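# Move six cart bottles into fridge, then close door

## Task

Carry all six bottles from the cart into the refrigerator so each stands upright, then close the refrigerator door completely. The task fails if a glass bottle drops any real distance, if the door is swung hard enough to slam (opening or closing), or if the robot topples or is left leaning. At the end, release everything and back the robot away.

## Robot and tools

ROBOT. TidyBot++: a wheeled base (0.54 m long, 0.50 m wide, 0.38 m tall) with a single seven-joint arm and a two-finger gripper. The shoulder sits 0.12 m ahead of the base centre and 0.68 m above the floor. Arm segments: upper arm 0.42 m, forearm 0.31 m, hand 0.31 m. The arm begins folded with the hand pointing down; the wrist then reaches up to 0.08 m beyond the front of the base. Cameras: base_camera (fixed on the base) and wrist_camera (looks along the hand).

FRAMES. Base frame, in metres: origin on the floor beneath the base centre, x ahead, y to the left, z up. hand_pose uses this frame and marks the point between the finger pads; the hand's own z axis runs out along the fingers, and the fingers close along its y axis. The odometry frame is the base frame as it was when the scene started. base_odometry only counts wheel rotation, so slipping shows up as travel; heading is in radians, positive to the left, from -3.142 to 3.142.

move. Carries out one action and reports the state plus images. Action keys:
- base: an object with any of translate_m (forward positive, -2 to 2 m), strafe_m (left positive, -2 to 2 m), rotate_rad (counter-clockwise seen from above positive, -6.3 to 6.3 rad). These are offsets from where the base measured itself in the last state report, along its axes at that moment, not poses. translate_m plus strafe_m form one straight drive. A base move times out after 14 s.
- joints: an object of absolute joint angles in radians, keyed joint_1_rad to joint_7_rad, plus gripper_pos (0 fully open, about 85 mm between pads; 1 closed). Ranges: joint_2_rad ±2.249, joint_4_rad ±2.579, joint_6_rad ±2.099; joints 1, 3, 5, 7 are unlimited but take the shorter way, so turn them in steps under half a turn. Signs: joint_1_rad positive turns the arm clockwise from above (the opposite of heading); joint_2_rad 0 is upper arm vertical, positive leans it forward; with joint_3_rad at 3.14, negative joint_4_rad bends the forearm forward and negative joint_6_rad bends the hand forward; with the hand pointing down, joint_7_rad at 1.57 makes the fingers open toward left and right.
- target: one list of 7 numbers, an absolute hand pose in the base frame: x, y, z in metres, then quaternion qw, qx, qy, qz, exactly as hand_pose prints it. Alongside target, joints may only hold gripper_pos.
- speeds: per-action caps: translate_m or strafe_m 0.05 to 0.5 m/s (name just one when both are driven), rotate_rad 0.1 to 1.57 rad/s, gripper_pos 0.234 to 0.993 per second. Defaults are the maxima.
Also: cameras (list of base_camera, wrist_camera, all; omitted means all, [] means none) and blocking (true or omitted waits until everything rests; false returns in about 0.5 s while motion continues, and later moves override only what they name). A move without an action just reports. An unknown key makes a call invalid; an out-of-range value gets it refused, and then the reply's remaining move, wait and finished_scene calls are skipped. An unplanned stop has the same skipping effect.

wait: seconds from 0 to 10, optional cameras; reports state, returning early when running moves settle. stop: brakes all running motions (cameras optional). zoom_image: camera plus region [x0, y0, x1, y1] in pixels from the top-left corner, at most 504 by 504. read_manual: only licence text. finished_scene: scene = the current scene number; irreversible, and any later calls in the reply apply to the next scene.

RESULT LINES. base_status, joint_status, hand_status: done, moving, off_target (rested away from target, may still push), contact_stop, time_out, stopped, not_followed, torque_fault, limit_stop_at_motor_heat. The move line gives done or the worst status; pictures lists image order; earlier move shows a non-blocking move's progress. hand_pose is the measured hand; hand_target is where joint targets would put it. base_tilt is in degrees, forward and right positive. motor_effort is percent of maximum, with the peak of the last action in brackets. Also watch on_its_own, joint command not followed / pose unreachable (a built-in check rejected the targets; cause: names a self-collision), ARM HIT, MOTOR HOT, OVER-TEMPERATURE FAULT, and the Motor temperatures list.

HAND AND GRIPPER. hand_status is done within 10 mm and 2 degrees; most targets settle a few cm off. Fix position by adding (wanted minus measured hand_pose) to the last target. To keep a loaded hand still, resend hand_target, not hand_pose. Held loads make the arm sag. Pad gap is roughly 85 x (1 - gripper_pos) mm. Closing off_target means something is gripped; done at 1 means nothing is held. Closing grips with about 100 to 130 N. A downward-pointing hand goes no higher than about 0.94 m, and only near the base. Targets low, forward and close in front can drive the arm into the base; nothing prevents arm-base contact.

AVOID. Release glass bottles only when they are resting on a shelf. Move the fridge door slowly with low speeds so it never slams. Never drive or turn the base while the arm is snagged above about 0.6 m, and avoid reaching far out or swinging sideways while stretched; these can tip the robot. Backing off or retracting the arm fixes a slight lean. Driving the arm into things causes torque faults (10 s arm stop). A blocked base keeps pushing and may still report done. Holding loads stretched out overheats motors. While holding something, never command a joint to its current reading, since the arm may sink. When finished, open the gripper and back away.

Each tool is called after ">>>" by a JSON object that holds its "name" and its "arguments", one argument or row to a line.

## Session

>>> {"name": "move", "arguments": {

}}

Scene clock: 0.00 s.
Motor temperatures (°C): [29 30 26 26 33 37 32]
base_odometry: x=+0.000 y=+0.000 heading=+0.000
base_tilt: forward=-0.3 right=+0.1
base_status: not commanded
joint_positions: joint_1_rad=+0.047 joint_2_rad=-0.343 joint_3_rad=+3.092 joint_4_rad=-2.502 joint_5_rad=-0.002 joint_6_rad=-0.861 joint_7_rad=+1.603 gripper_pos=+0.000
joint_status: not commanded
motor_effort: joint_1_rad=+1 joint_2_rad=+0 joint_3_rad=+0 joint_4_rad=+14 joint_5_rad=+0 joint_6_rad=+1 joint_7_rad=+0
hand_pose: x=+0.2761 y=+0.0002 z=+0.5944 quat_wxyz=(+0.009, +0.998, +0.016, +0.060) (m; base frame)
hand_target: x=+0.2765 y=+0.0002 z=+0.5946 quat_wxyz=(+0.009, +0.998, +0.016, +0.061) (m; base frame)
hand_status: not commanded
pictures: base_camera, wrist_camera
Images, in order (width x height): base_camera 644x364, wrist_camera 644x476.

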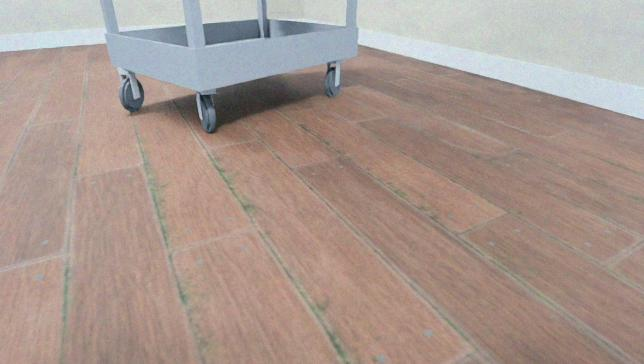

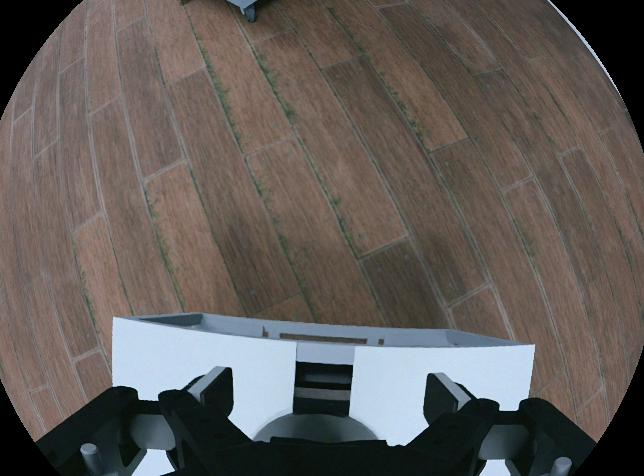

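>>> {"name": "move", "arguments": {
  "joints": {"joint_1_rad":0,"joint_2_rad":-0.343,"joint_3_rad":3.14,"joint_4_rad":-2.4,"joint_5_rad":0,"joint_6_rad":0.45,"joint_7_rad":1.57}
}}

>>> {"name": "move", "arguments": {
  "base": {"rotate_rad":1.57}
}}

>>> {"name": "move", "arguments": {
  "base": {"rotate_rad":1.57}
}}

>>> {"name": "move", "arguments": {
  "base": {"rotate_rad":1.57}
}}

Scene clock: 2.37 s.
Motor temperatures (°C): [29 30 26 26 33 37 32]
move: done
base_odometry: x=+0.000 y=+0.000 heading=+0.000
base_tilt: forward=-0.3 right=+0.1
base_status: not commanded
joint_positions: joint_1_rad=+0.014 joint_2_rad=-0.343 joint_3_rad=+3.117 joint_4_rad=-2.426 joint_5_rad=-0.002 joint_6_rad=+0.402 joint_7_rad=+1.603 gripper_pos=+0.000
joint_status: all done
motor_effort: joint_1_rad=+1(1) joint_2_rad=-6(6) joint_3_rad=+1(2) joint_4_rad=+19(19) joint_5_rad=+0(1) joint_6_rad=+8(9) joint_7_rad=+0(2)
hand_pose: x=+0.5605 y=+0.0069 z=+0.8896 quat_wxyz=(+0.011, +0.745, +0.017, +0.667) (m; base frame)
hand_target: x=+0.5665 y=+0.0021 z=+0.9199 quat_wxyz=(-0.001, +0.720, +0.000, +0.694) (m; base frame)
hand_status: not commanded
pictures: base_camera, wrist_camera
Images, in order (width x height): base_camera 644x364, wrist_camera 644x476.

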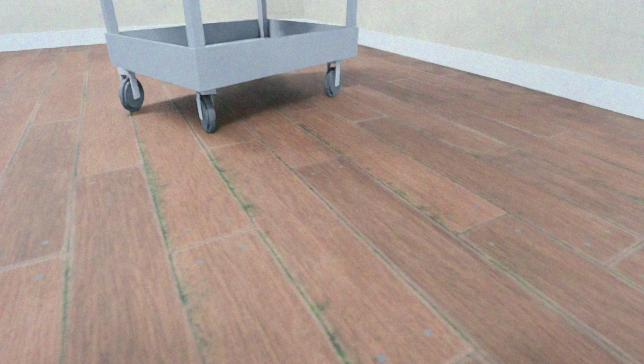

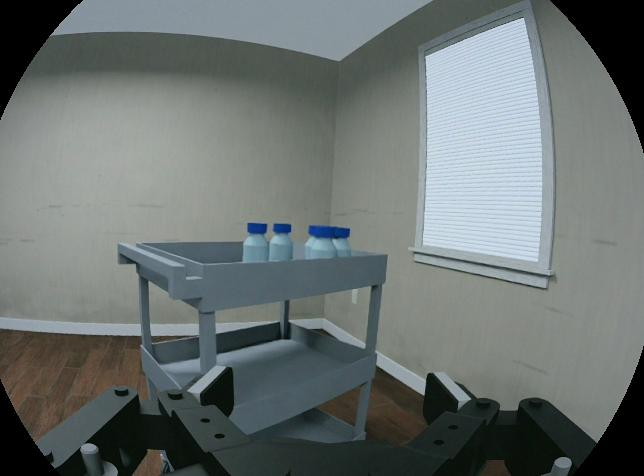

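Scene clock: 4.83 s.
Motor temperatures (°C): [29 30 26 26 33 37 32]
move: done
base_odometry: x=+0.000 y=+0.000 heading=+1.569
base_tilt: forward=-0.3 right=+0.1
base_status: done
joint_positions: joint_1_rad=+0.005 joint_2_rad=-0.343 joint_3_rad=+3.129 joint_4_rad=-2.426 joint_5_rad=-0.002 joint_6_rad=+0.403 joint_7_rad=+1.603 gripper_pos=+0.000
joint_status: not commanded
motor_effort: joint_1_rad=+1(2) joint_2_rad=-5(7) joint_3_rad=+0(2) joint_4_rad=+19(19) joint_5_rad=+0(2) joint_6_rad=+8(9) joint_7_rad=+0(1)
hand_pose: x=+0.5607 y=+0.0053 z=+0.8900 quat_wxyz=(+0.010, +0.744, +0.015, +0.667) (m; base frame)
hand_target: x=+0.5665 y=+0.0021 z=+0.9199 quat_wxyz=(-0.001, +0.720, +0.000, +0.694) (m; base frame)
hand_status: not commanded
pictures: base_camera, wrist_camera
Images, in order (width x height): base_camera 644x364, wrist_camera 644x476.

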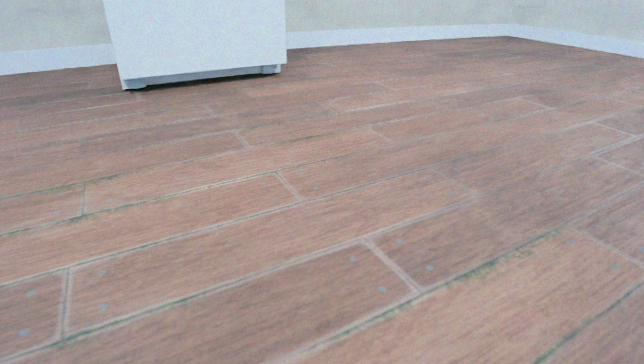

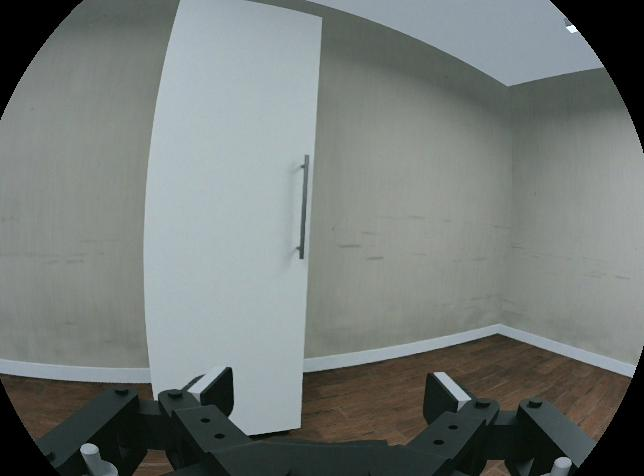

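Scene clock: 7.13 s.
Motor temperatures (°C): [29 30 26 26 33 37 32]
move: done
base_odometry: x=+0.000 y=+0.000 heading=+3.138
base_tilt: forward=-0.3 right=+0.1
base_status: done
joint_positions: joint_1_rad=+0.002 joint_2_rad=-0.343 joint_3_rad=+3.130 joint_4_rad=-2.426 joint_5_rad=-0.002 joint_6_rad=+0.403 joint_7_rad=+1.603 gripper_pos=+0.000
joint_status: not commanded
motor_effort: joint_1_rad=+0(2) joint_2_rad=-6(7) joint_3_rad=+1(2) joint_4_rad=+19(19) joint_5_rad=+0(1) joint_6_rad=+8(9) joint_7_rad=+0(1)
hand_pose: x=+0.5607 y=+0.0059 z=+0.8900 quat_wxyz=(+0.009, +0.744, +0.016, +0.668) (m; base frame)
hand_target: x=+0.5665 y=+0.0021 z=+0.9199 quat_wxyz=(-0.001, +0.720, +0.000, +0.694) (m; base frame)
hand_status: not commanded
pictures: base_camera, wrist_camera
Images, in order (width x height): base_camera 644x364, wrist_camera 644x476.

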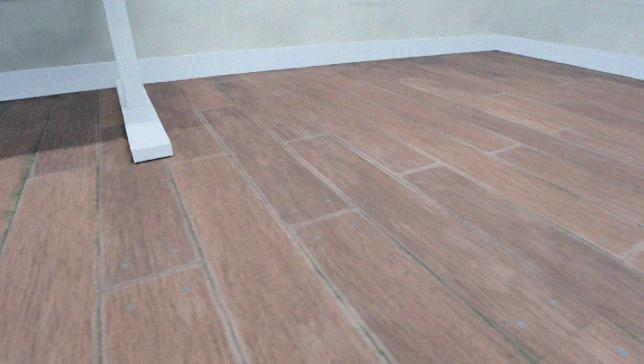

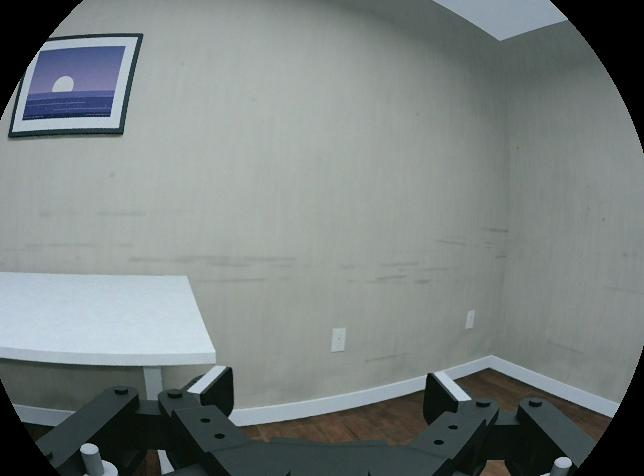

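Scene clock: 9.43 s.
Motor temperatures (°C): [29 30 26 26 33 37 32]
move: done
base_odometry: x=+0.000 y=+0.000 heading=-1.577
base_tilt: forward=-0.3 right=+0.1
base_status: done
joint_positions: joint_1_rad=+0.001 joint_2_rad=-0.343 joint_3_rad=+3.130 joint_4_rad=-2.426 joint_5_rad=-0.002 joint_6_rad=+0.403 joint_7_rad=+1.603 gripper_pos=+0.000
joint_status: not commanded
motor_effort: joint_1_rad=+1(2) joint_2_rad=-6(7) joint_3_rad=+0(2) joint_4_rad=+19(19) joint_5_rad=-1(1) joint_6_rad=+8(9) joint_7_rad=+0(1)
hand_pose: x=+0.5607 y=+0.0060 z=+0.8901 quat_wxyz=(+0.009, +0.744, +0.016, +0.668) (m; base frame)
hand_target: x=+0.5665 y=+0.0021 z=+0.9199 quat_wxyz=(-0.001, +0.720, +0.000, +0.694) (m; base frame)
hand_status: not commanded
pictures: base_camera, wrist_camera
Images, in order (width x height): base_camera 644x364, wrist_camera 644x476.

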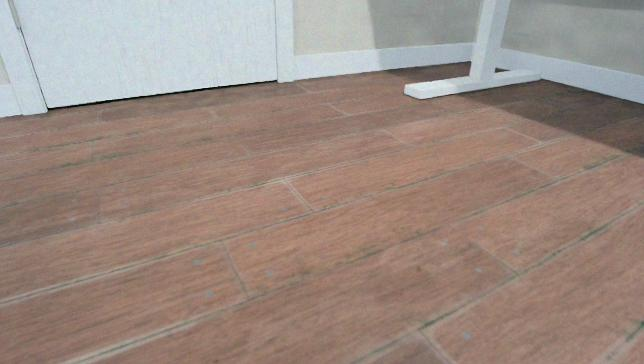

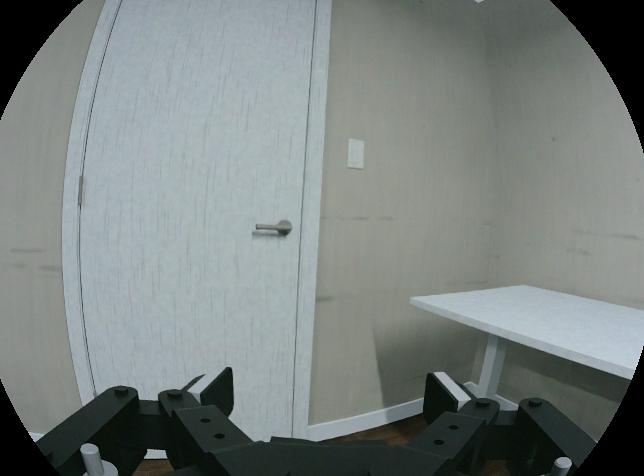

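>>> {"name": "move", "arguments": {
  "base": {"rotate_rad":3.147}
}}

>>> {"name": "move", "arguments": {
  "base": {"translate_m":0.4}
}}

Scene clock: 13.57 s.
Motor temperatures (°C): [29 30 26 26 33 37 32]
move: done
base_odometry: x=+0.000 y=+0.000 heading=+1.569
base_tilt: forward=-0.3 right=+0.1
base_status: done
joint_positions: joint_1_rad=+0.001 joint_2_rad=-0.343 joint_3_rad=+3.131 joint_4_rad=-2.426 joint_5_rad=-0.002 joint_6_rad=+0.403 joint_7_rad=+1.603 gripper_pos=+0.000
joint_status: not commanded
motor_effort: joint_1_rad=+0(2) joint_2_rad=-5(8) joint_3_rad=+1(2) joint_4_rad=+19(19) joint_5_rad=+1(1) joint_6_rad=+8(9) joint_7_rad=+0(1)
hand_pose: x=+0.5607 y=+0.0058 z=+0.8901 quat_wxyz=(+0.009, +0.744, +0.016, +0.668) (m; base frame)
hand_target: x=+0.5665 y=+0.0021 z=+0.9199 quat_wxyz=(-0.001, +0.720, +0.000, +0.694) (m; base frame)
hand_status: not commanded
pictures: base_camera, wrist_camera
Images, in order (width x height): base_camera 644x364, wrist_camera 644x476.

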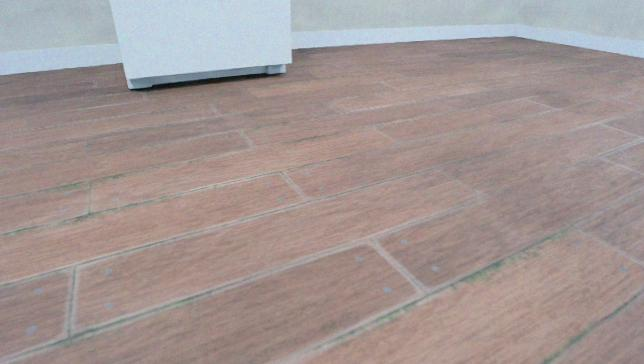

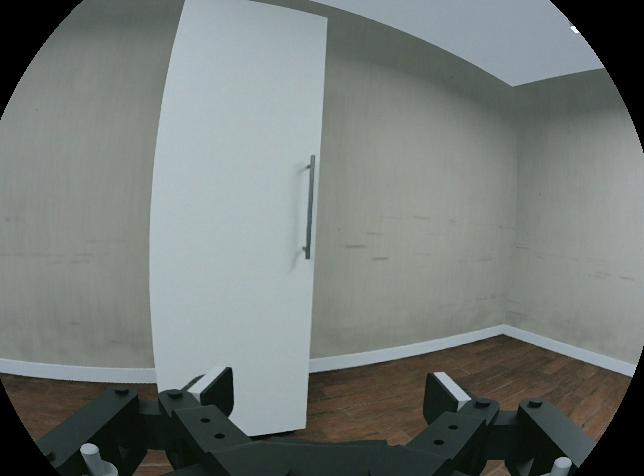

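Scene clock: 15.70 s.
Motor temperatures (°C): [29 30 26 26 33 37 32]
move: done
base_odometry: x=+0.001 y=+0.400 heading=+1.570
base_tilt: forward=-0.3 right=+0.1
base_status: done
joint_positions: joint_1_rad=+0.001 joint_2_rad=-0.342 joint_3_rad=+3.131 joint_4_rad=-2.426 joint_5_rad=-0.002 joint_6_rad=+0.405 joint_7_rad=+1.603 gripper_pos=+0.000
joint_status: not commanded
motor_effort: joint_1_rad=+1(2) joint_2_rad=-5(8) joint_3_rad=+1(1) joint_4_rad=+19(20) joint_5_rad=+0(1) joint_6_rad=+8(9) joint_7_rad=+0(1)
hand_pose: x=+0.5611 y=+0.0058 z=+0.8898 quat_wxyz=(+0.009, +0.744, +0.016, +0.667) (m; base frame)
hand_target: x=+0.5665 y=+0.0021 z=+0.9199 quat_wxyz=(-0.001, +0.720, +0.000, +0.694) (m; base frame)
hand_status: not commanded
pictures: base_camera, wrist_camera
Images, in order (width x height): base_camera 644x364, wrist_camera 644x476.

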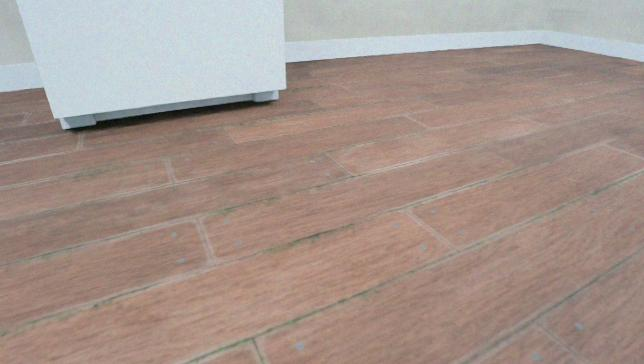

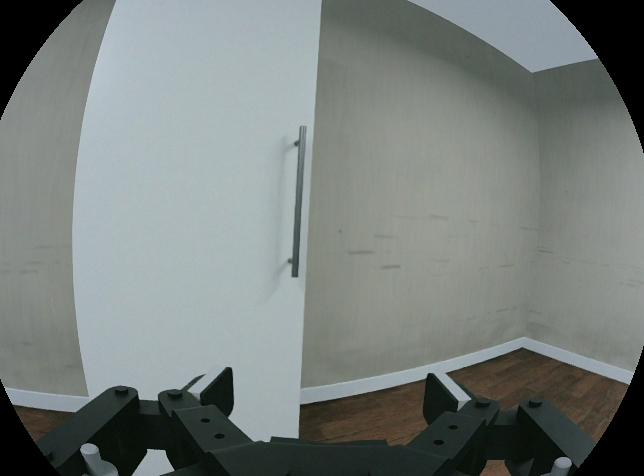

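>>> {"name": "move", "arguments": {
  "base": {"rotate_rad":0.42}
}}

>>> {"name": "move", "arguments": {
  "base": {"strafe_m":-0.45}
}}

Scene clock: 19.33 s.
Motor temperatures (°C): [29 30 26 26 33 37 32]
move: done
base_odometry: x=+0.001 y=+0.400 heading=+1.989
base_tilt: forward=-0.3 right=+0.1
base_status: done
joint_positions: joint_1_rad=+0.000 joint_2_rad=-0.342 joint_3_rad=+3.131 joint_4_rad=-2.426 joint_5_rad=-0.002 joint_6_rad=+0.405 joint_7_rad=+1.603 gripper_pos=+0.000
joint_status: not commanded
motor_effort: joint_1_rad=+1(2) joint_2_rad=-5(6) joint_3_rad=+1(2) joint_4_rad=+19(19) joint_5_rad=+0(1) joint_6_rad=+8(9) joint_7_rad=+0(1)
hand_pose: x=+0.5611 y=+0.0061 z=+0.8898 quat_wxyz=(+0.009, +0.744, +0.016, +0.667) (m; base frame)
hand_target: x=+0.5665 y=+0.0021 z=+0.9199 quat_wxyz=(-0.001, +0.720, +0.000, +0.694) (m; base frame)
hand_status: not commanded
pictures: base_camera, wrist_camera
Images, in order (width x height): base_camera 644x364, wrist_camera 644x476.

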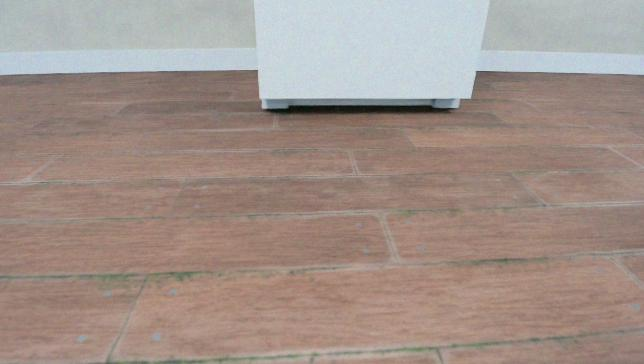

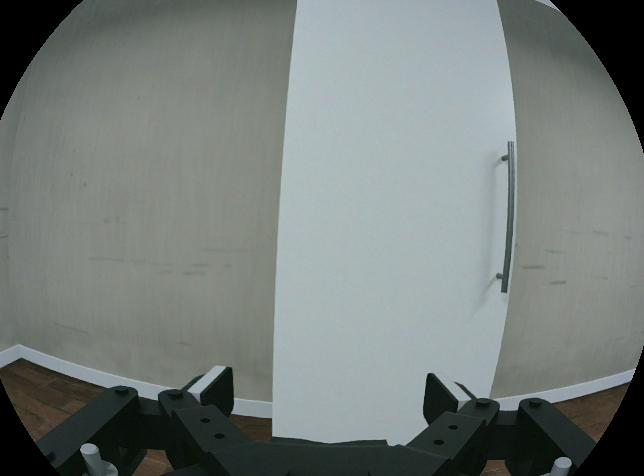

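Scene clock: 21.50 s.
Motor temperatures (°C): [29 30 26 26 33 37 32]
move: done
base_odometry: x=+0.412 y=+0.583 heading=+1.990
base_tilt: forward=-0.3 right=+0.1
base_status: done
joint_positions: joint_1_rad=+0.000 joint_2_rad=-0.342 joint_3_rad=+3.133 joint_4_rad=-2.426 joint_5_rad=-0.002 joint_6_rad=+0.405 joint_7_rad=+1.603 gripper_pos=+0.000
joint_status: not commanded
motor_effort: joint_1_rad=+0(2) joint_2_rad=-5(7) joint_3_rad=+1(3) joint_4_rad=+19(19) joint_5_rad=+0(1) joint_6_rad=+8(9) joint_7_rad=+0(1)
hand_pose: x=+0.5611 y=+0.0053 z=+0.8899 quat_wxyz=(+0.009, +0.744, +0.015, +0.668) (m; base frame)
hand_target: x=+0.5665 y=+0.0021 z=+0.9199 quat_wxyz=(-0.001, +0.720, +0.000, +0.694) (m; base frame)
hand_status: not commanded
pictures: base_camera, wrist_camera
Images, in order (width x height): base_camera 644x364, wrist_camera 644x476.

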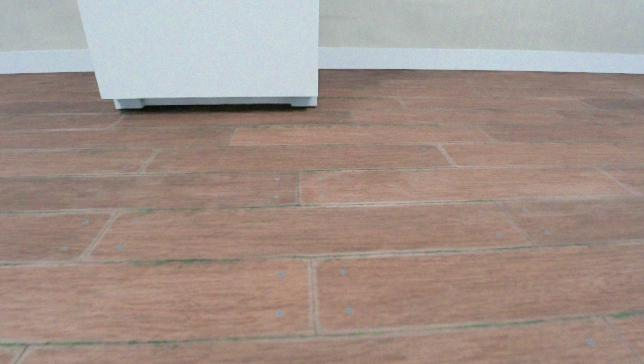

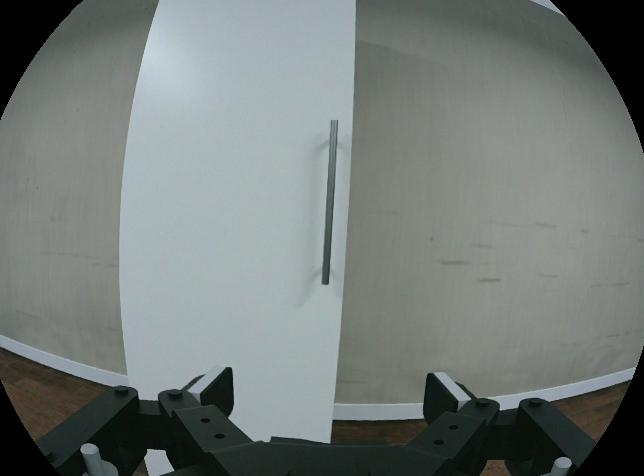

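>>> {"name": "move", "arguments": {
  "target": [0.62, 0.0, 0.93, 0, 0.7071, 0, 0.7071],
  "cameras": []
}}

>>> {"name": "move", "arguments": {
  "base": {"translate_m":0.2}
}}

Scene clock: 24.23 s.
Motor temperatures (°C): [29 30 26 26 33 37 32]
move: off_target
base_odometry: x=+0.412 y=+0.583 heading=+1.990
base_tilt: forward=-0.3 right=+0.1
base_status: not commanded
joint_positions: joint_1_rad=+0.000 joint_2_rad=-0.199 joint_3_rad=+3.133 joint_4_rad=-2.347 joint_5_rad=-0.002 joint_6_rad=+0.503 joint_7_rad=+1.603 gripper_pos=+0.000
joint_status: not commanded
motor_effort: joint_1_rad=+0(1) joint_2_rad=-9(11) joint_3_rad=+1(1) joint_4_rad=+18(19) joint_5_rad=+0(1) joint_6_rad=+8(9) joint_7_rad=+0(1)
hand_pose: x=+0.6095 y=+0.0055 z=+0.9000 quat_wxyz=(+0.009, +0.732, +0.015, +0.681) (m; base frame)
hand_target: x=+0.6200 y=+0.0000 z=+0.9300 quat_wxyz=(+0.000, +0.707, +0.000, +0.707) (m; base frame)
hand_status: off_target (0.032 m and 4.6 deg from the pose sent, 0.071 m and 6.6 deg at the start)
pictures: none
No camera images: "cameras" was empty.

Scene clock: 25.80 s.
Motor temperatures (°C): [29 30 26 26 33 37 32]
move: done
base_odometry: x=+0.331 y=+0.766 heading=+1.990
base_tilt: forward=-0.3 right=+0.1
base_status: done
joint_positions: joint_1_rad=+0.000 joint_2_rad=-0.191 joint_3_rad=+3.133 joint_4_rad=-2.343 joint_5_rad=-0.002 joint_6_rad=+0.507 joint_7_rad=+1.603 gripper_pos=+0.000
joint_status: not commanded
motor_effort: joint_1_rad=+1(2) joint_2_rad=-10(12) joint_3_rad=+1(1) joint_4_rad=+19(19) joint_5_rad=+0(1) joint_6_rad=+8(9) joint_7_rad=+0(1)
hand_pose: x=+0.6123 y=+0.0054 z=+0.8994 quat_wxyz=(+0.009, +0.733, +0.015, +0.680) (m; base frame)
hand_target: x=+0.6200 y=+0.0000 z=+0.9300 quat_wxyz=(+0.000, +0.707, +0.000, +0.707) (m; base frame)
hand_status: not commanded
pictures: base_camera, wrist_camera
Images, in order (width x height): base_camera 644x364, wrist_camera 644x476.

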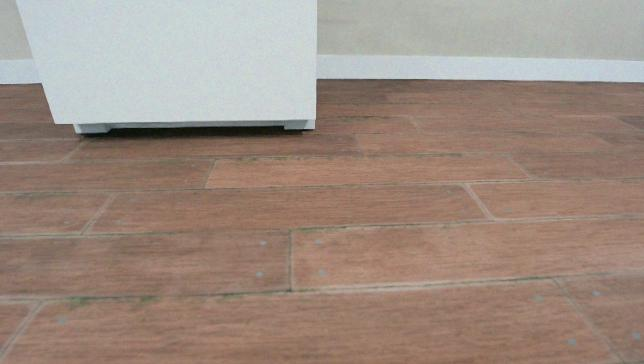

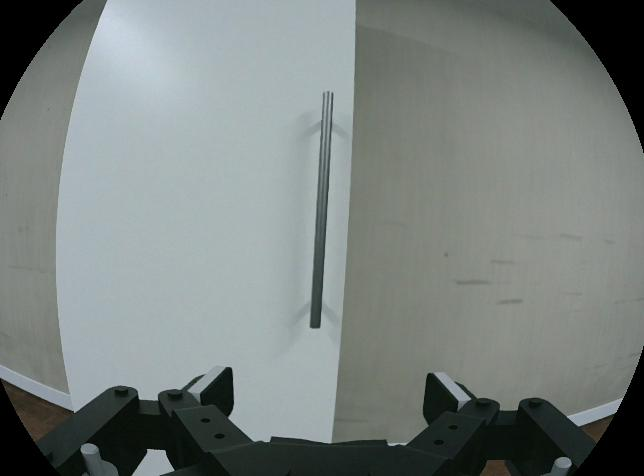

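>>> {"name": "move", "arguments": {
  "base": {"translate_m":0.3,"strafe_m":0.01},
  "cameras": ["wrist_camera"]
}}

Scene clock: 28.67 s.
Motor temperatures (°C): [29 30 26 26 33 37 32]
move: done
base_odometry: x=+0.200 y=+1.036 heading=+1.989
base_tilt: forward=-0.3 right=+0.1
base_status: done
joint_positions: joint_1_rad=+0.000 joint_2_rad=-0.187 joint_3_rad=+3.133 joint_4_rad=-2.341 joint_5_rad=-0.002 joint_6_rad=+0.509 joint_7_rad=+1.603 gripper_pos=+0.000
joint_status: not commanded
motor_effort: joint_1_rad=+1(1) joint_2_rad=-10(13) joint_3_rad=+0(1) joint_4_rad=+18(19) joint_5_rad=+1(1) joint_6_rad=+8(9) joint_7_rad=+0(1)
hand_pose: x=+0.6136 y=+0.0053 z=+0.8992 quat_wxyz=(+0.009, +0.733, +0.014, +0.680) (m; base frame)
hand_target: x=+0.6200 y=+0.0000 z=+0.9300 quat_wxyz=(+0.000, +0.707, +0.000, +0.707) (m; base frame)
hand_status: not commanded
pictures: wrist_camera
Images, in order (width x height): wrist_camera 644x476.

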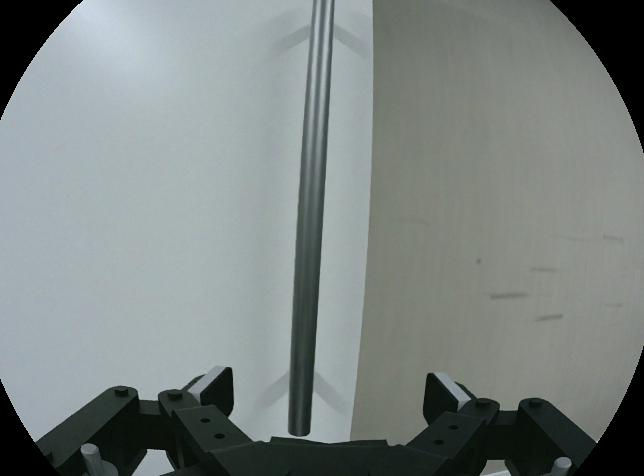

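>>> {"name": "move", "arguments": {
  "base": {"strafe_m":0.018},
  "cameras": []
}}

>>> {"name": "move", "arguments": {
  "base": {"translate_m":0.11},
  "cameras": ["wrist_camera"]
}}

Scene clock: 29.87 s.
Motor temperatures (°C): [29 30 26 26 33 37 32]
move: done
base_odometry: x=+0.183 y=+1.029 heading=+1.989
base_tilt: forward=-0.3 right=+0.1
base_status: done
joint_positions: joint_1_rad=-0.002 joint_2_rad=-0.187 joint_3_rad=+3.137 joint_4_rad=-2.341 joint_5_rad=-0.002 joint_6_rad=+0.509 joint_7_rad=+1.603 gripper_pos=+0.000
joint_status: not commanded
motor_effort: joint_1_rad=+0(2) joint_2_rad=-10(11) joint_3_rad=+0(2) joint_4_rad=+19(19) joint_5_rad=+0(1) joint_6_rad=+8(9) joint_7_rad=+0(1)
hand_pose: x=+0.6136 y=+0.0043 z=+0.8992 quat_wxyz=(+0.009, +0.733, +0.014, +0.681) (m; base frame)
hand_target: x=+0.6200 y=+0.0000 z=+0.9300 quat_wxyz=(+0.000, +0.707, +0.000, +0.707) (m; base frame)
hand_status: not commanded
pictures: none
No camera images: "cameras" was empty.

Scene clock: 31.13 s.
Motor temperatures (°C): [29 30 26 26 33 37 32]
move: done
base_odometry: x=+0.138 y=+1.130 heading=+1.989
base_tilt: forward=-0.3 right=+0.1
base_status: done
joint_positions: joint_1_rad=-0.002 joint_2_rad=-0.186 joint_3_rad=+3.137 joint_4_rad=-2.340 joint_5_rad=-0.002 joint_6_rad=+0.510 joint_7_rad=+1.603 gripper_pos=+0.000
joint_status: not commanded
motor_effort: joint_1_rad=+1(1) joint_2_rad=-9(13) joint_3_rad=+0(1) joint_4_rad=+18(19) joint_5_rad=+0(1) joint_6_rad=+8(9) joint_7_rad=+0(1)
hand_pose: x=+0.6140 y=+0.0043 z=+0.8996 quat_wxyz=(+0.009, +0.732, +0.014, +0.681) (m; base frame)
hand_target: x=+0.6200 y=+0.0000 z=+0.9300 quat_wxyz=(+0.000, +0.707, +0.000, +0.707) (m; base frame)
hand_status: not commanded
pictures: wrist_camera
Images, in order (width x height): wrist_camera 644x476.

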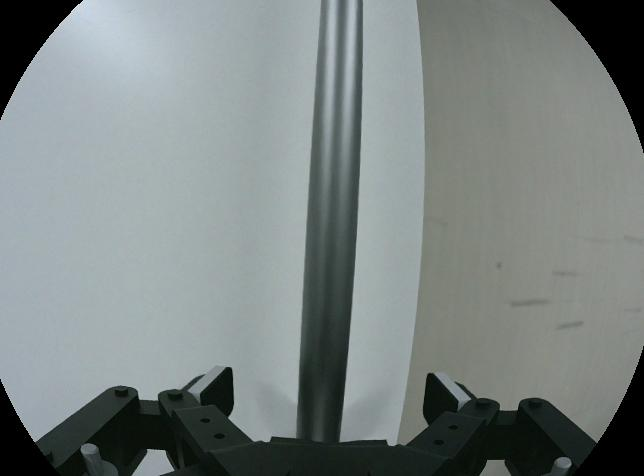

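>>> {"name": "move", "arguments": {
  "joints": {"gripper_pos":0.85},
  "speeds": {"gripper_pos":0.3},
  "cameras": ["wrist_camera"]
}}

Scene clock: 35.17 s.
Motor temperatures (°C): [29 30 26 26 33 37 32]
move: done
base_odometry: x=+0.138 y=+1.130 heading=+1.989
base_tilt: forward=-0.3 right=+0.1
base_status: not commanded
joint_positions: joint_1_rad=-0.009 joint_2_rad=-0.186 joint_3_rad=+3.137 joint_4_rad=-2.340 joint_5_rad=-0.002 joint_6_rad=+0.510 joint_7_rad=+1.600 gripper_pos=+0.824
joint_status: all done
motor_effort: joint_1_rad=+2(4) joint_2_rad=-9(11) joint_3_rad=+2(4) joint_4_rad=+22(22) joint_5_rad=-1(2) joint_6_rad=+9(10) joint_7_rad=+2(2)
hand_pose: x=+0.6140 y=+0.0077 z=+0.8996 quat_wxyz=(+0.006, +0.732, +0.015, +0.681) (m; base frame)
hand_target: x=+0.6200 y=+0.0000 z=+0.9300 quat_wxyz=(+0.000, +0.707, +0.000, +0.707) (m; base frame)
hand_status: not commanded
pictures: wrist_camera
Images, in order (width x height): wrist_camera 644x476.

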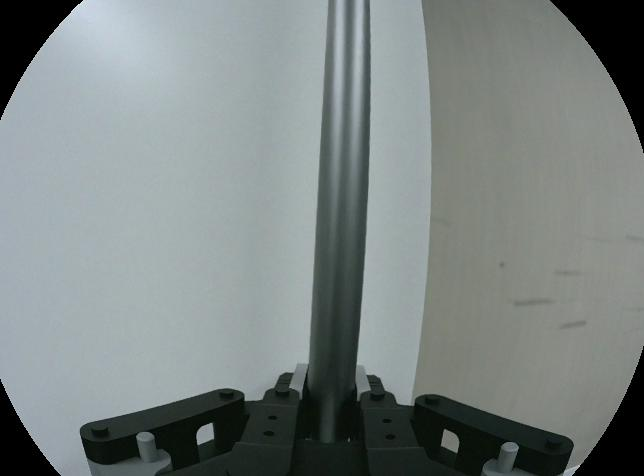

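>>> {"name": "move", "arguments": {
  "base": {"translate_m":-0.067,"strafe_m":0.109,"rotate_rad":-0.15},
  "speeds": {"strafe_m":0.085,"rotate_rad":0.1},
  "cameras": ["wrist_camera"]
}}

Scene clock: 38.23 s.
Motor temperatures (°C): [29 30 26 26 33 37 32]
move: done
base_odometry: x=+0.065 y=+1.024 heading=+1.838
base_tilt: forward=-0.3 right=+0.1
base_status: done
joint_positions: joint_1_rad=-0.004 joint_2_rad=-0.159 joint_3_rad=+3.148 joint_4_rad=-2.315 joint_5_rad=-0.002 joint_6_rad=+0.511 joint_7_rad=+1.600 gripper_pos=+0.825
joint_status: not commanded
motor_effort: joint_1_rad=+1(6) joint_2_rad=-15(30) joint_3_rad=+0(5) joint_4_rad=+19(21) joint_5_rad=+1(3) joint_6_rad=+10(12) joint_7_rad=+1(2)
hand_pose: x=+0.6250 y=-0.0001 z=+0.9005 quat_wxyz=(+0.010, +0.733, +0.009, +0.680) (m; base frame)
hand_target: x=+0.6200 y=+0.0000 z=+0.9300 quat_wxyz=(+0.000, +0.707, +0.000, +0.707) (m; base frame)
hand_status: not commanded
pictures: wrist_camera
Images, in order (width x height): wrist_camera 644x476.

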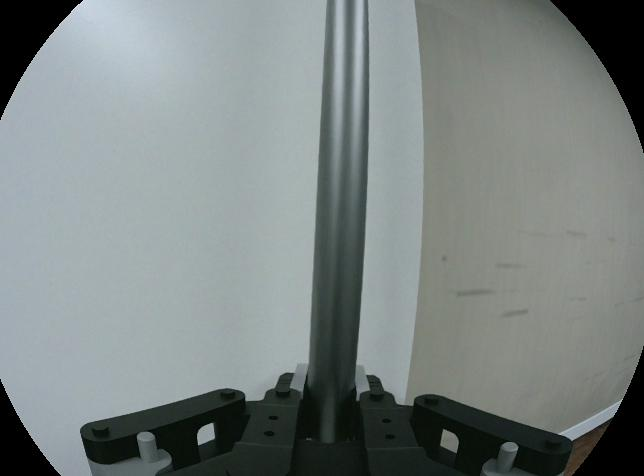

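>>> {"name": "move", "arguments": {
  "base": {"translate_m":-0.067,"strafe_m":0.109,"rotate_rad":-0.15},
  "speeds": {"strafe_m":0.085,"rotate_rad":0.1},
  "cameras": ["wrist_camera"]
}}

>>> {"name": "move", "arguments": {
  "base": {"translate_m":-0.067,"strafe_m":0.109,"rotate_rad":-0.15},
  "speeds": {"strafe_m":0.085,"rotate_rad":0.1},
  "cameras": ["wrist_camera","base_camera"]
}}

Scene clock: 40.77 s.
Motor temperatures (°C): [29 30 26 26 33 37 32]
move: done
base_odometry: x=-0.022 y=+0.931 heading=+1.687
base_tilt: forward=-0.3 right=+0.1
base_status: done
joint_positions: joint_1_rad=+0.005 joint_2_rad=-0.160 joint_3_rad=+3.159 joint_4_rad=-2.316 joint_5_rad=-0.002 joint_6_rad=+0.513 joint_7_rad=+1.600 gripper_pos=+0.825
joint_status: not commanded
motor_effort: joint_1_rad=-2(5) joint_2_rad=-13(20) joint_3_rad=-3(6) joint_4_rad=+19(21) joint_5_rad=+1(3) joint_6_rad=+10(11) joint_7_rad=+1(2)
hand_pose: x=+0.6247 y=-0.0109 z=+0.9014 quat_wxyz=(+0.016, +0.732, +0.001, +0.681) (m; base frame)
hand_target: x=+0.6200 y=+0.0000 z=+0.9300 quat_wxyz=(+0.000, +0.707, +0.000, +0.707) (m; base frame)
hand_status: not commanded
pictures: wrist_camera
Images, in order (width x height): wrist_camera 644x476.

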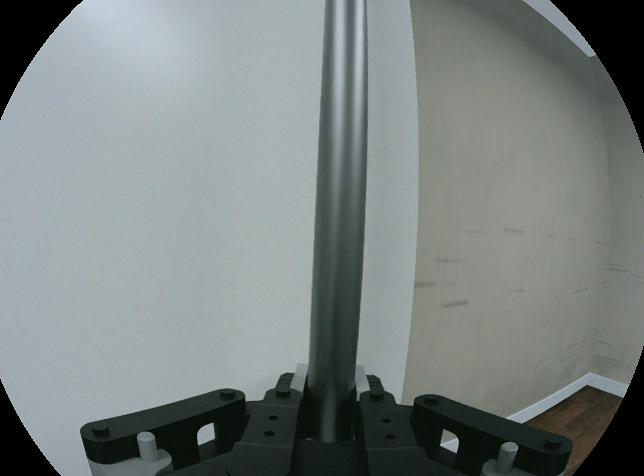

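Scene clock: 42.77 s.
Motor temperatures (°C): [29 30 26 26 33 37 32]
move: done
base_odometry: x=-0.122 y=+0.852 heading=+1.537
base_tilt: forward=-0.3 right=+0.1
base_status: done
joint_positions: joint_1_rad=+0.017 joint_2_rad=-0.161 joint_3_rad=+3.171 joint_4_rad=-2.316 joint_5_rad=-0.002 joint_6_rad=+0.515 joint_7_rad=+1.600 gripper_pos=+0.825
joint_status: not commanded
motor_effort: joint_1_rad=-3(8) joint_2_rad=-14(20) joint_3_rad=-3(8) joint_4_rad=+19(20) joint_5_rad=+2(4) joint_6_rad=+10(11) joint_7_rad=+0(1)
hand_pose: x=+0.6243 y=-0.0233 z=+0.9022 quat_wxyz=(+0.024, +0.731, -0.009, +0.682) (m; base frame)
hand_target: x=+0.6200 y=+0.0000 z=+0.9300 quat_wxyz=(+0.000, +0.707, +0.000, +0.707) (m; base frame)
hand_status: not commanded
pictures: base_camera, wrist_camera
Images, in order (width x height): base_camera 644x364, wrist_camera 644x476.

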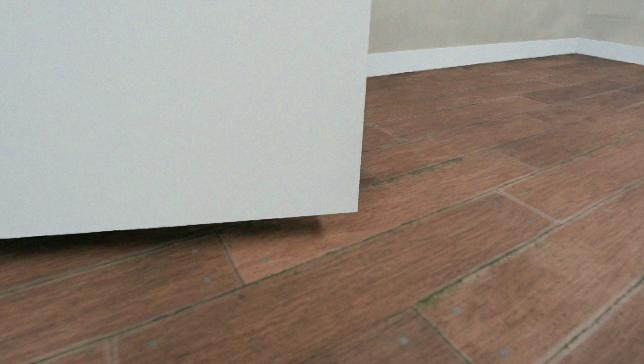

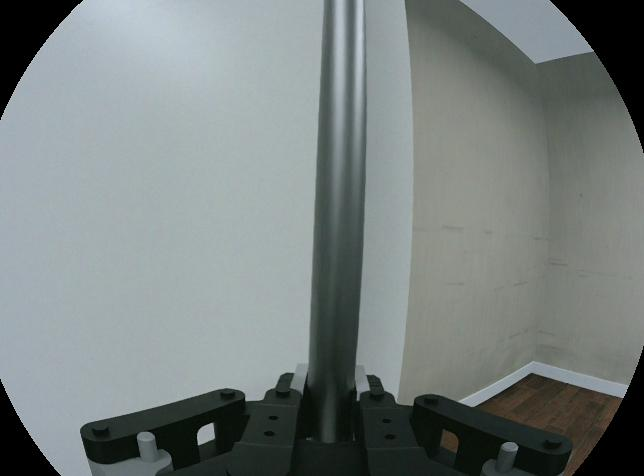

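>>> {"name": "move", "arguments": {
  "base": {"translate_m":-0.087,"strafe_m":0.118,"rotate_rad":-0.2},
  "speeds": {"strafe_m":0.078,"rotate_rad":0.1},
  "cameras": []
}}

>>> {"name": "move", "arguments": {
  "base": {"translate_m":-0.087,"strafe_m":0.128,"rotate_rad":-0.2},
  "speeds": {"strafe_m":0.08,"rotate_rad":0.1},
  "cameras": ["wrist_camera","base_camera"]
}}

Scene clock: 46.50 s.
Motor temperatures (°C): [29 30 26 26 33 37 32]
move: done
base_odometry: x=-0.243 y=+0.768 heading=+1.338
base_tilt: forward=-0.3 right=+0.1
base_status: done
joint_positions: joint_1_rad=+0.001 joint_2_rad=-0.162 joint_3_rad=+3.167 joint_4_rad=-2.316 joint_5_rad=-0.002 joint_6_rad=+0.516 joint_7_rad=+1.600 gripper_pos=+0.825
joint_status: not commanded
motor_effort: joint_1_rad=-1(8) joint_2_rad=-13(19) joint_3_rad=-2(8) joint_4_rad=+18(20) joint_5_rad=+1(4) joint_6_rad=+10(11) joint_7_rad=+1(1)
hand_pose: x=+0.6244 y=-0.0130 z=+0.9033 quat_wxyz=(+0.017, +0.730, -0.001, +0.683) (m; base frame)
hand_target: x=+0.6200 y=+0.0000 z=+0.9300 quat_wxyz=(+0.000, +0.707, +0.000, +0.707) (m; base frame)
hand_status: not commanded
pictures: none
No camera images: "cameras" was empty.

Scene clock: 48.93 s.
Motor temperatures (°C): [29 30 26 26 33 37 32]
move: done
base_odometry: x=-0.388 y=+0.713 heading=+1.138
base_tilt: forward=-0.3 right=+0.1
base_status: done
joint_positions: joint_1_rad=+0.005 joint_2_rad=-0.163 joint_3_rad=+3.166 joint_4_rad=-2.316 joint_5_rad=-0.002 joint_6_rad=+0.517 joint_7_rad=+1.600 gripper_pos=+0.825
joint_status: not commanded
motor_effort: joint_1_rad=-1(5) joint_2_rad=-14(19) joint_3_rad=-2(5) joint_4_rad=+19(20) joint_5_rad=+1(3) joint_6_rad=+9(11) joint_7_rad=+1(1)
hand_pose: x=+0.6241 y=-0.0142 z=+0.9043 quat_wxyz=(+0.018, +0.730, -0.002, +0.684) (m; base frame)
hand_target: x=+0.6200 y=+0.0000 z=+0.9300 quat_wxyz=(+0.000, +0.707, +0.000, +0.707) (m; base frame)
hand_status: not commanded
pictures: base_camera, wrist_camera
Images, in order (width x height): base_camera 644x364, wrist_camera 644x476.

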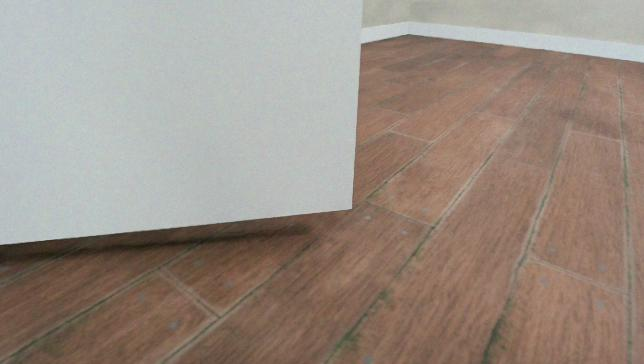

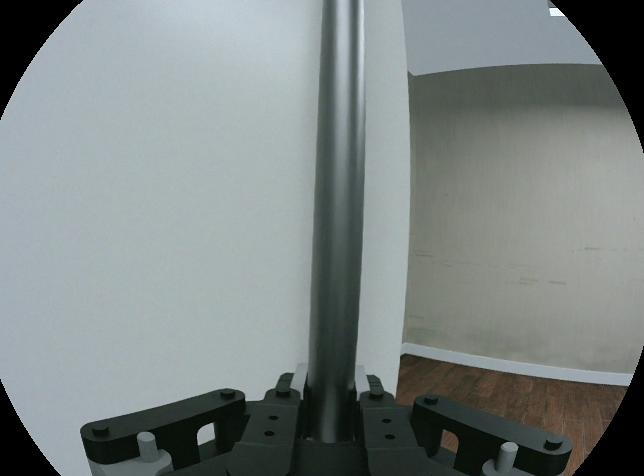

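>>> {"name": "move", "arguments": {
  "base": {"translate_m":-0.087,"strafe_m":0.127,"rotate_rad":-0.2},
  "speeds": {"strafe_m":0.08,"rotate_rad":0.1},
  "cameras": []
}}

>>> {"name": "move", "arguments": {
  "base": {"translate_m":-0.087,"strafe_m":0.127,"rotate_rad":-0.2},
  "speeds": {"strafe_m":0.08,"rotate_rad":0.1},
  "cameras": []
}}

>>> {"name": "move", "arguments": {
  "base": {"translate_m":-0.087,"strafe_m":0.127,"rotate_rad":-0.2},
  "speeds": {"strafe_m":0.08,"rotate_rad":0.1},
  "cameras": ["wrist_camera","base_camera"]
}}

Scene clock: 52.10 s.
Motor temperatures (°C): [29 30 26 26 33 37 32]
move: done
base_odometry: x=-0.540 y=+0.687 heading=+0.938
base_tilt: forward=-0.3 right=+0.1
base_status: done
joint_positions: joint_1_rad=+0.009 joint_2_rad=-0.164 joint_3_rad=+3.166 joint_4_rad=-2.316 joint_5_rad=-0.002 joint_6_rad=+0.518 joint_7_rad=+1.600 gripper_pos=+0.825
joint_status: not commanded
motor_effort: joint_1_rad=-2(6) joint_2_rad=-13(17) joint_3_rad=-3(6) joint_4_rad=+19(20) joint_5_rad=+2(4) joint_6_rad=+9(11) joint_7_rad=+1(1)
hand_pose: x=+0.6237 y=-0.0164 z=+0.9050 quat_wxyz=(+0.020, +0.729, -0.004, +0.684) (m; base frame)
hand_target: x=+0.6200 y=+0.0000 z=+0.9300 quat_wxyz=(+0.000, +0.707, +0.000, +0.707) (m; base frame)
hand_status: not commanded
pictures: none
No camera images: "cameras" was empty.

Scene clock: 54.57 s.
Motor temperatures (°C): [29 30 26 26 33 37 32]
move: done
base_odometry: x=-0.694 y=+0.692 heading=+0.738
base_tilt: forward=-0.3 right=+0.1
base_status: done
joint_positions: joint_1_rad=+0.014 joint_2_rad=-0.166 joint_3_rad=+3.170 joint_4_rad=-2.316 joint_5_rad=-0.002 joint_6_rad=+0.519 joint_7_rad=+1.600 gripper_pos=+0.825
joint_status: not commanded
motor_effort: joint_1_rad=-3(7) joint_2_rad=-13(17) joint_3_rad=-3(8) joint_4_rad=+19(20) joint_5_rad=+1(4) joint_6_rad=+9(11) joint_7_rad=+0(1)
hand_pose: x=+0.6231 y=-0.0209 z=+0.9058 quat_wxyz=(+0.022, +0.728, -0.007, +0.685) (m; base frame)
hand_target: x=+0.6200 y=+0.0000 z=+0.9300 quat_wxyz=(+0.000, +0.707, +0.000, +0.707) (m; base frame)
hand_status: not commanded
pictures: none
No camera images: "cameras" was empty.

Scene clock: 57.03 s.
Motor temperatures (°C): [29 30 26 26 33 37 32]
move: done
base_odometry: x=-0.844 y=+0.728 heading=+0.538
base_tilt: forward=-0.3 right=+0.1
base_status: done
joint_positions: joint_1_rad=+0.020 joint_2_rad=-0.168 joint_3_rad=+3.175 joint_4_rad=-2.318 joint_5_rad=-0.001 joint_6_rad=+0.519 joint_7_rad=+1.600 gripper_pos=+0.825
joint_status: not commanded
motor_effort: joint_1_rad=-5(8) joint_2_rad=-13(18) joint_3_rad=-6(9) joint_4_rad=+20(21) joint_5_rad=+2(5) joint_6_rad=+10(11) joint_7_rad=+0(1)
hand_pose: x=+0.6222 y=-0.0269 z=+0.9063 quat_wxyz=(+0.026, +0.728, -0.011, +0.685) (m; base frame)
hand_target: x=+0.6200 y=+0.0000 z=+0.9300 quat_wxyz=(+0.000, +0.707, +0.000, +0.707) (m; base frame)
hand_status: not commanded
pictures: base_camera, wrist_camera
Images, in order (width x height): base_camera 644x364, wrist_camera 644x476.

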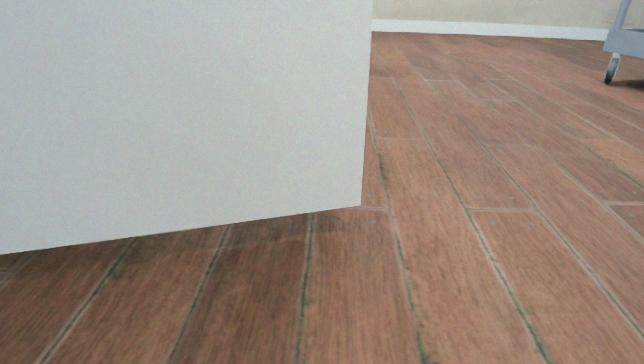

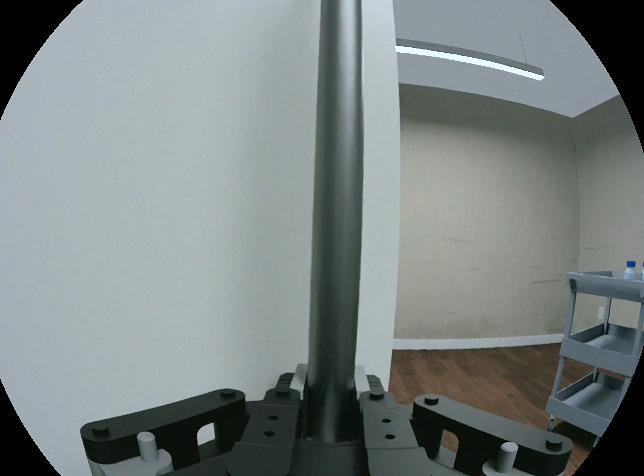

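>>> {"name": "move", "arguments": {
  "base": {"translate_m":-0.087,"strafe_m":0.112,"rotate_rad":-0.2},
  "speeds": {"strafe_m":0.075,"rotate_rad":0.1},
  "cameras": []
}}

>>> {"name": "move", "arguments": {
  "base": {"translate_m":-0.087,"strafe_m":0.124,"rotate_rad":-0.2},
  "speeds": {"strafe_m":0.08,"rotate_rad":0.1},
  "cameras": ["wrist_camera","base_camera"]
}}

Scene clock: 59.93 s.
Motor temperatures (°C): [29 30 26 26 33 37 32]
move: done
base_odometry: x=-0.976 y=+0.779 heading=+0.339
base_tilt: forward=-0.3 right=+0.1
base_status: done
joint_positions: joint_1_rad=+0.010 joint_2_rad=-0.171 joint_3_rad=+3.173 joint_4_rad=-2.320 joint_5_rad=-0.001 joint_6_rad=+0.520 joint_7_rad=+1.600 gripper_pos=+0.825
joint_status: not commanded
motor_effort: joint_1_rad=-1(7) joint_2_rad=-13(16) joint_3_rad=-2(8) joint_4_rad=+21(23) joint_5_rad=+2(4) joint_6_rad=+11(12) joint_7_rad=+1(1)
hand_pose: x=+0.6213 y=-0.0205 z=+0.9067 quat_wxyz=(+0.022, +0.727, -0.007, +0.686) (m; base frame)
hand_target: x=+0.6200 y=+0.0000 z=+0.9300 quat_wxyz=(+0.000, +0.707, +0.000, +0.707) (m; base frame)
hand_status: not commanded
pictures: none
No camera images: "cameras" was empty.

Scene clock: 62.33 s.
Motor temperatures (°C): [29 30 26 26 33 37 32]
move: done
base_odometry: x=-1.099 y=+0.867 heading=+0.140
base_tilt: forward=-0.3 right=+0.1
base_status: done
joint_positions: joint_1_rad=+0.007 joint_2_rad=-0.076 joint_3_rad=+3.173 joint_4_rad=-2.232 joint_5_rad=-0.001 joint_6_rad=+0.521 joint_7_rad=+1.600 gripper_pos=+0.825
joint_status: not commanded
motor_effort: joint_1_rad=-3(8) joint_2_rad=-34(37) joint_3_rad=-4(8) joint_4_rad=+5(23) joint_5_rad=+1(4) joint_6_rad=+7(13) joint_7_rad=+1(1)
hand_pose: x=+0.6599 y=-0.0201 z=+0.9078 quat_wxyz=(+0.022, +0.729, -0.005, +0.684) (m; base frame)
hand_target: x=+0.6200 y=+0.0000 z=+0.9300 quat_wxyz=(+0.000, +0.707, +0.000, +0.707) (m; base frame)
hand_status: not commanded
pictures: base_camera, wrist_camera
Images, in order (width x height): base_camera 644x364, wrist_camera 644x476.

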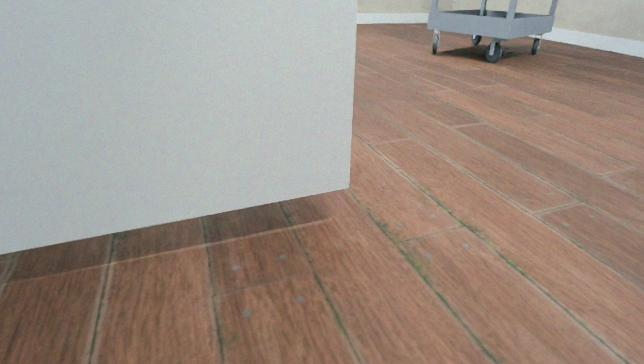

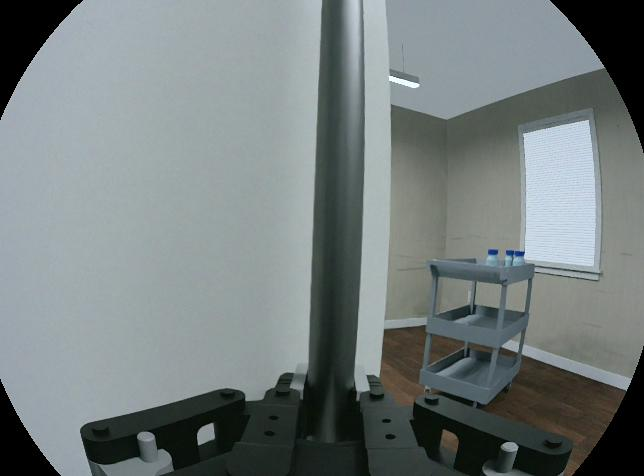

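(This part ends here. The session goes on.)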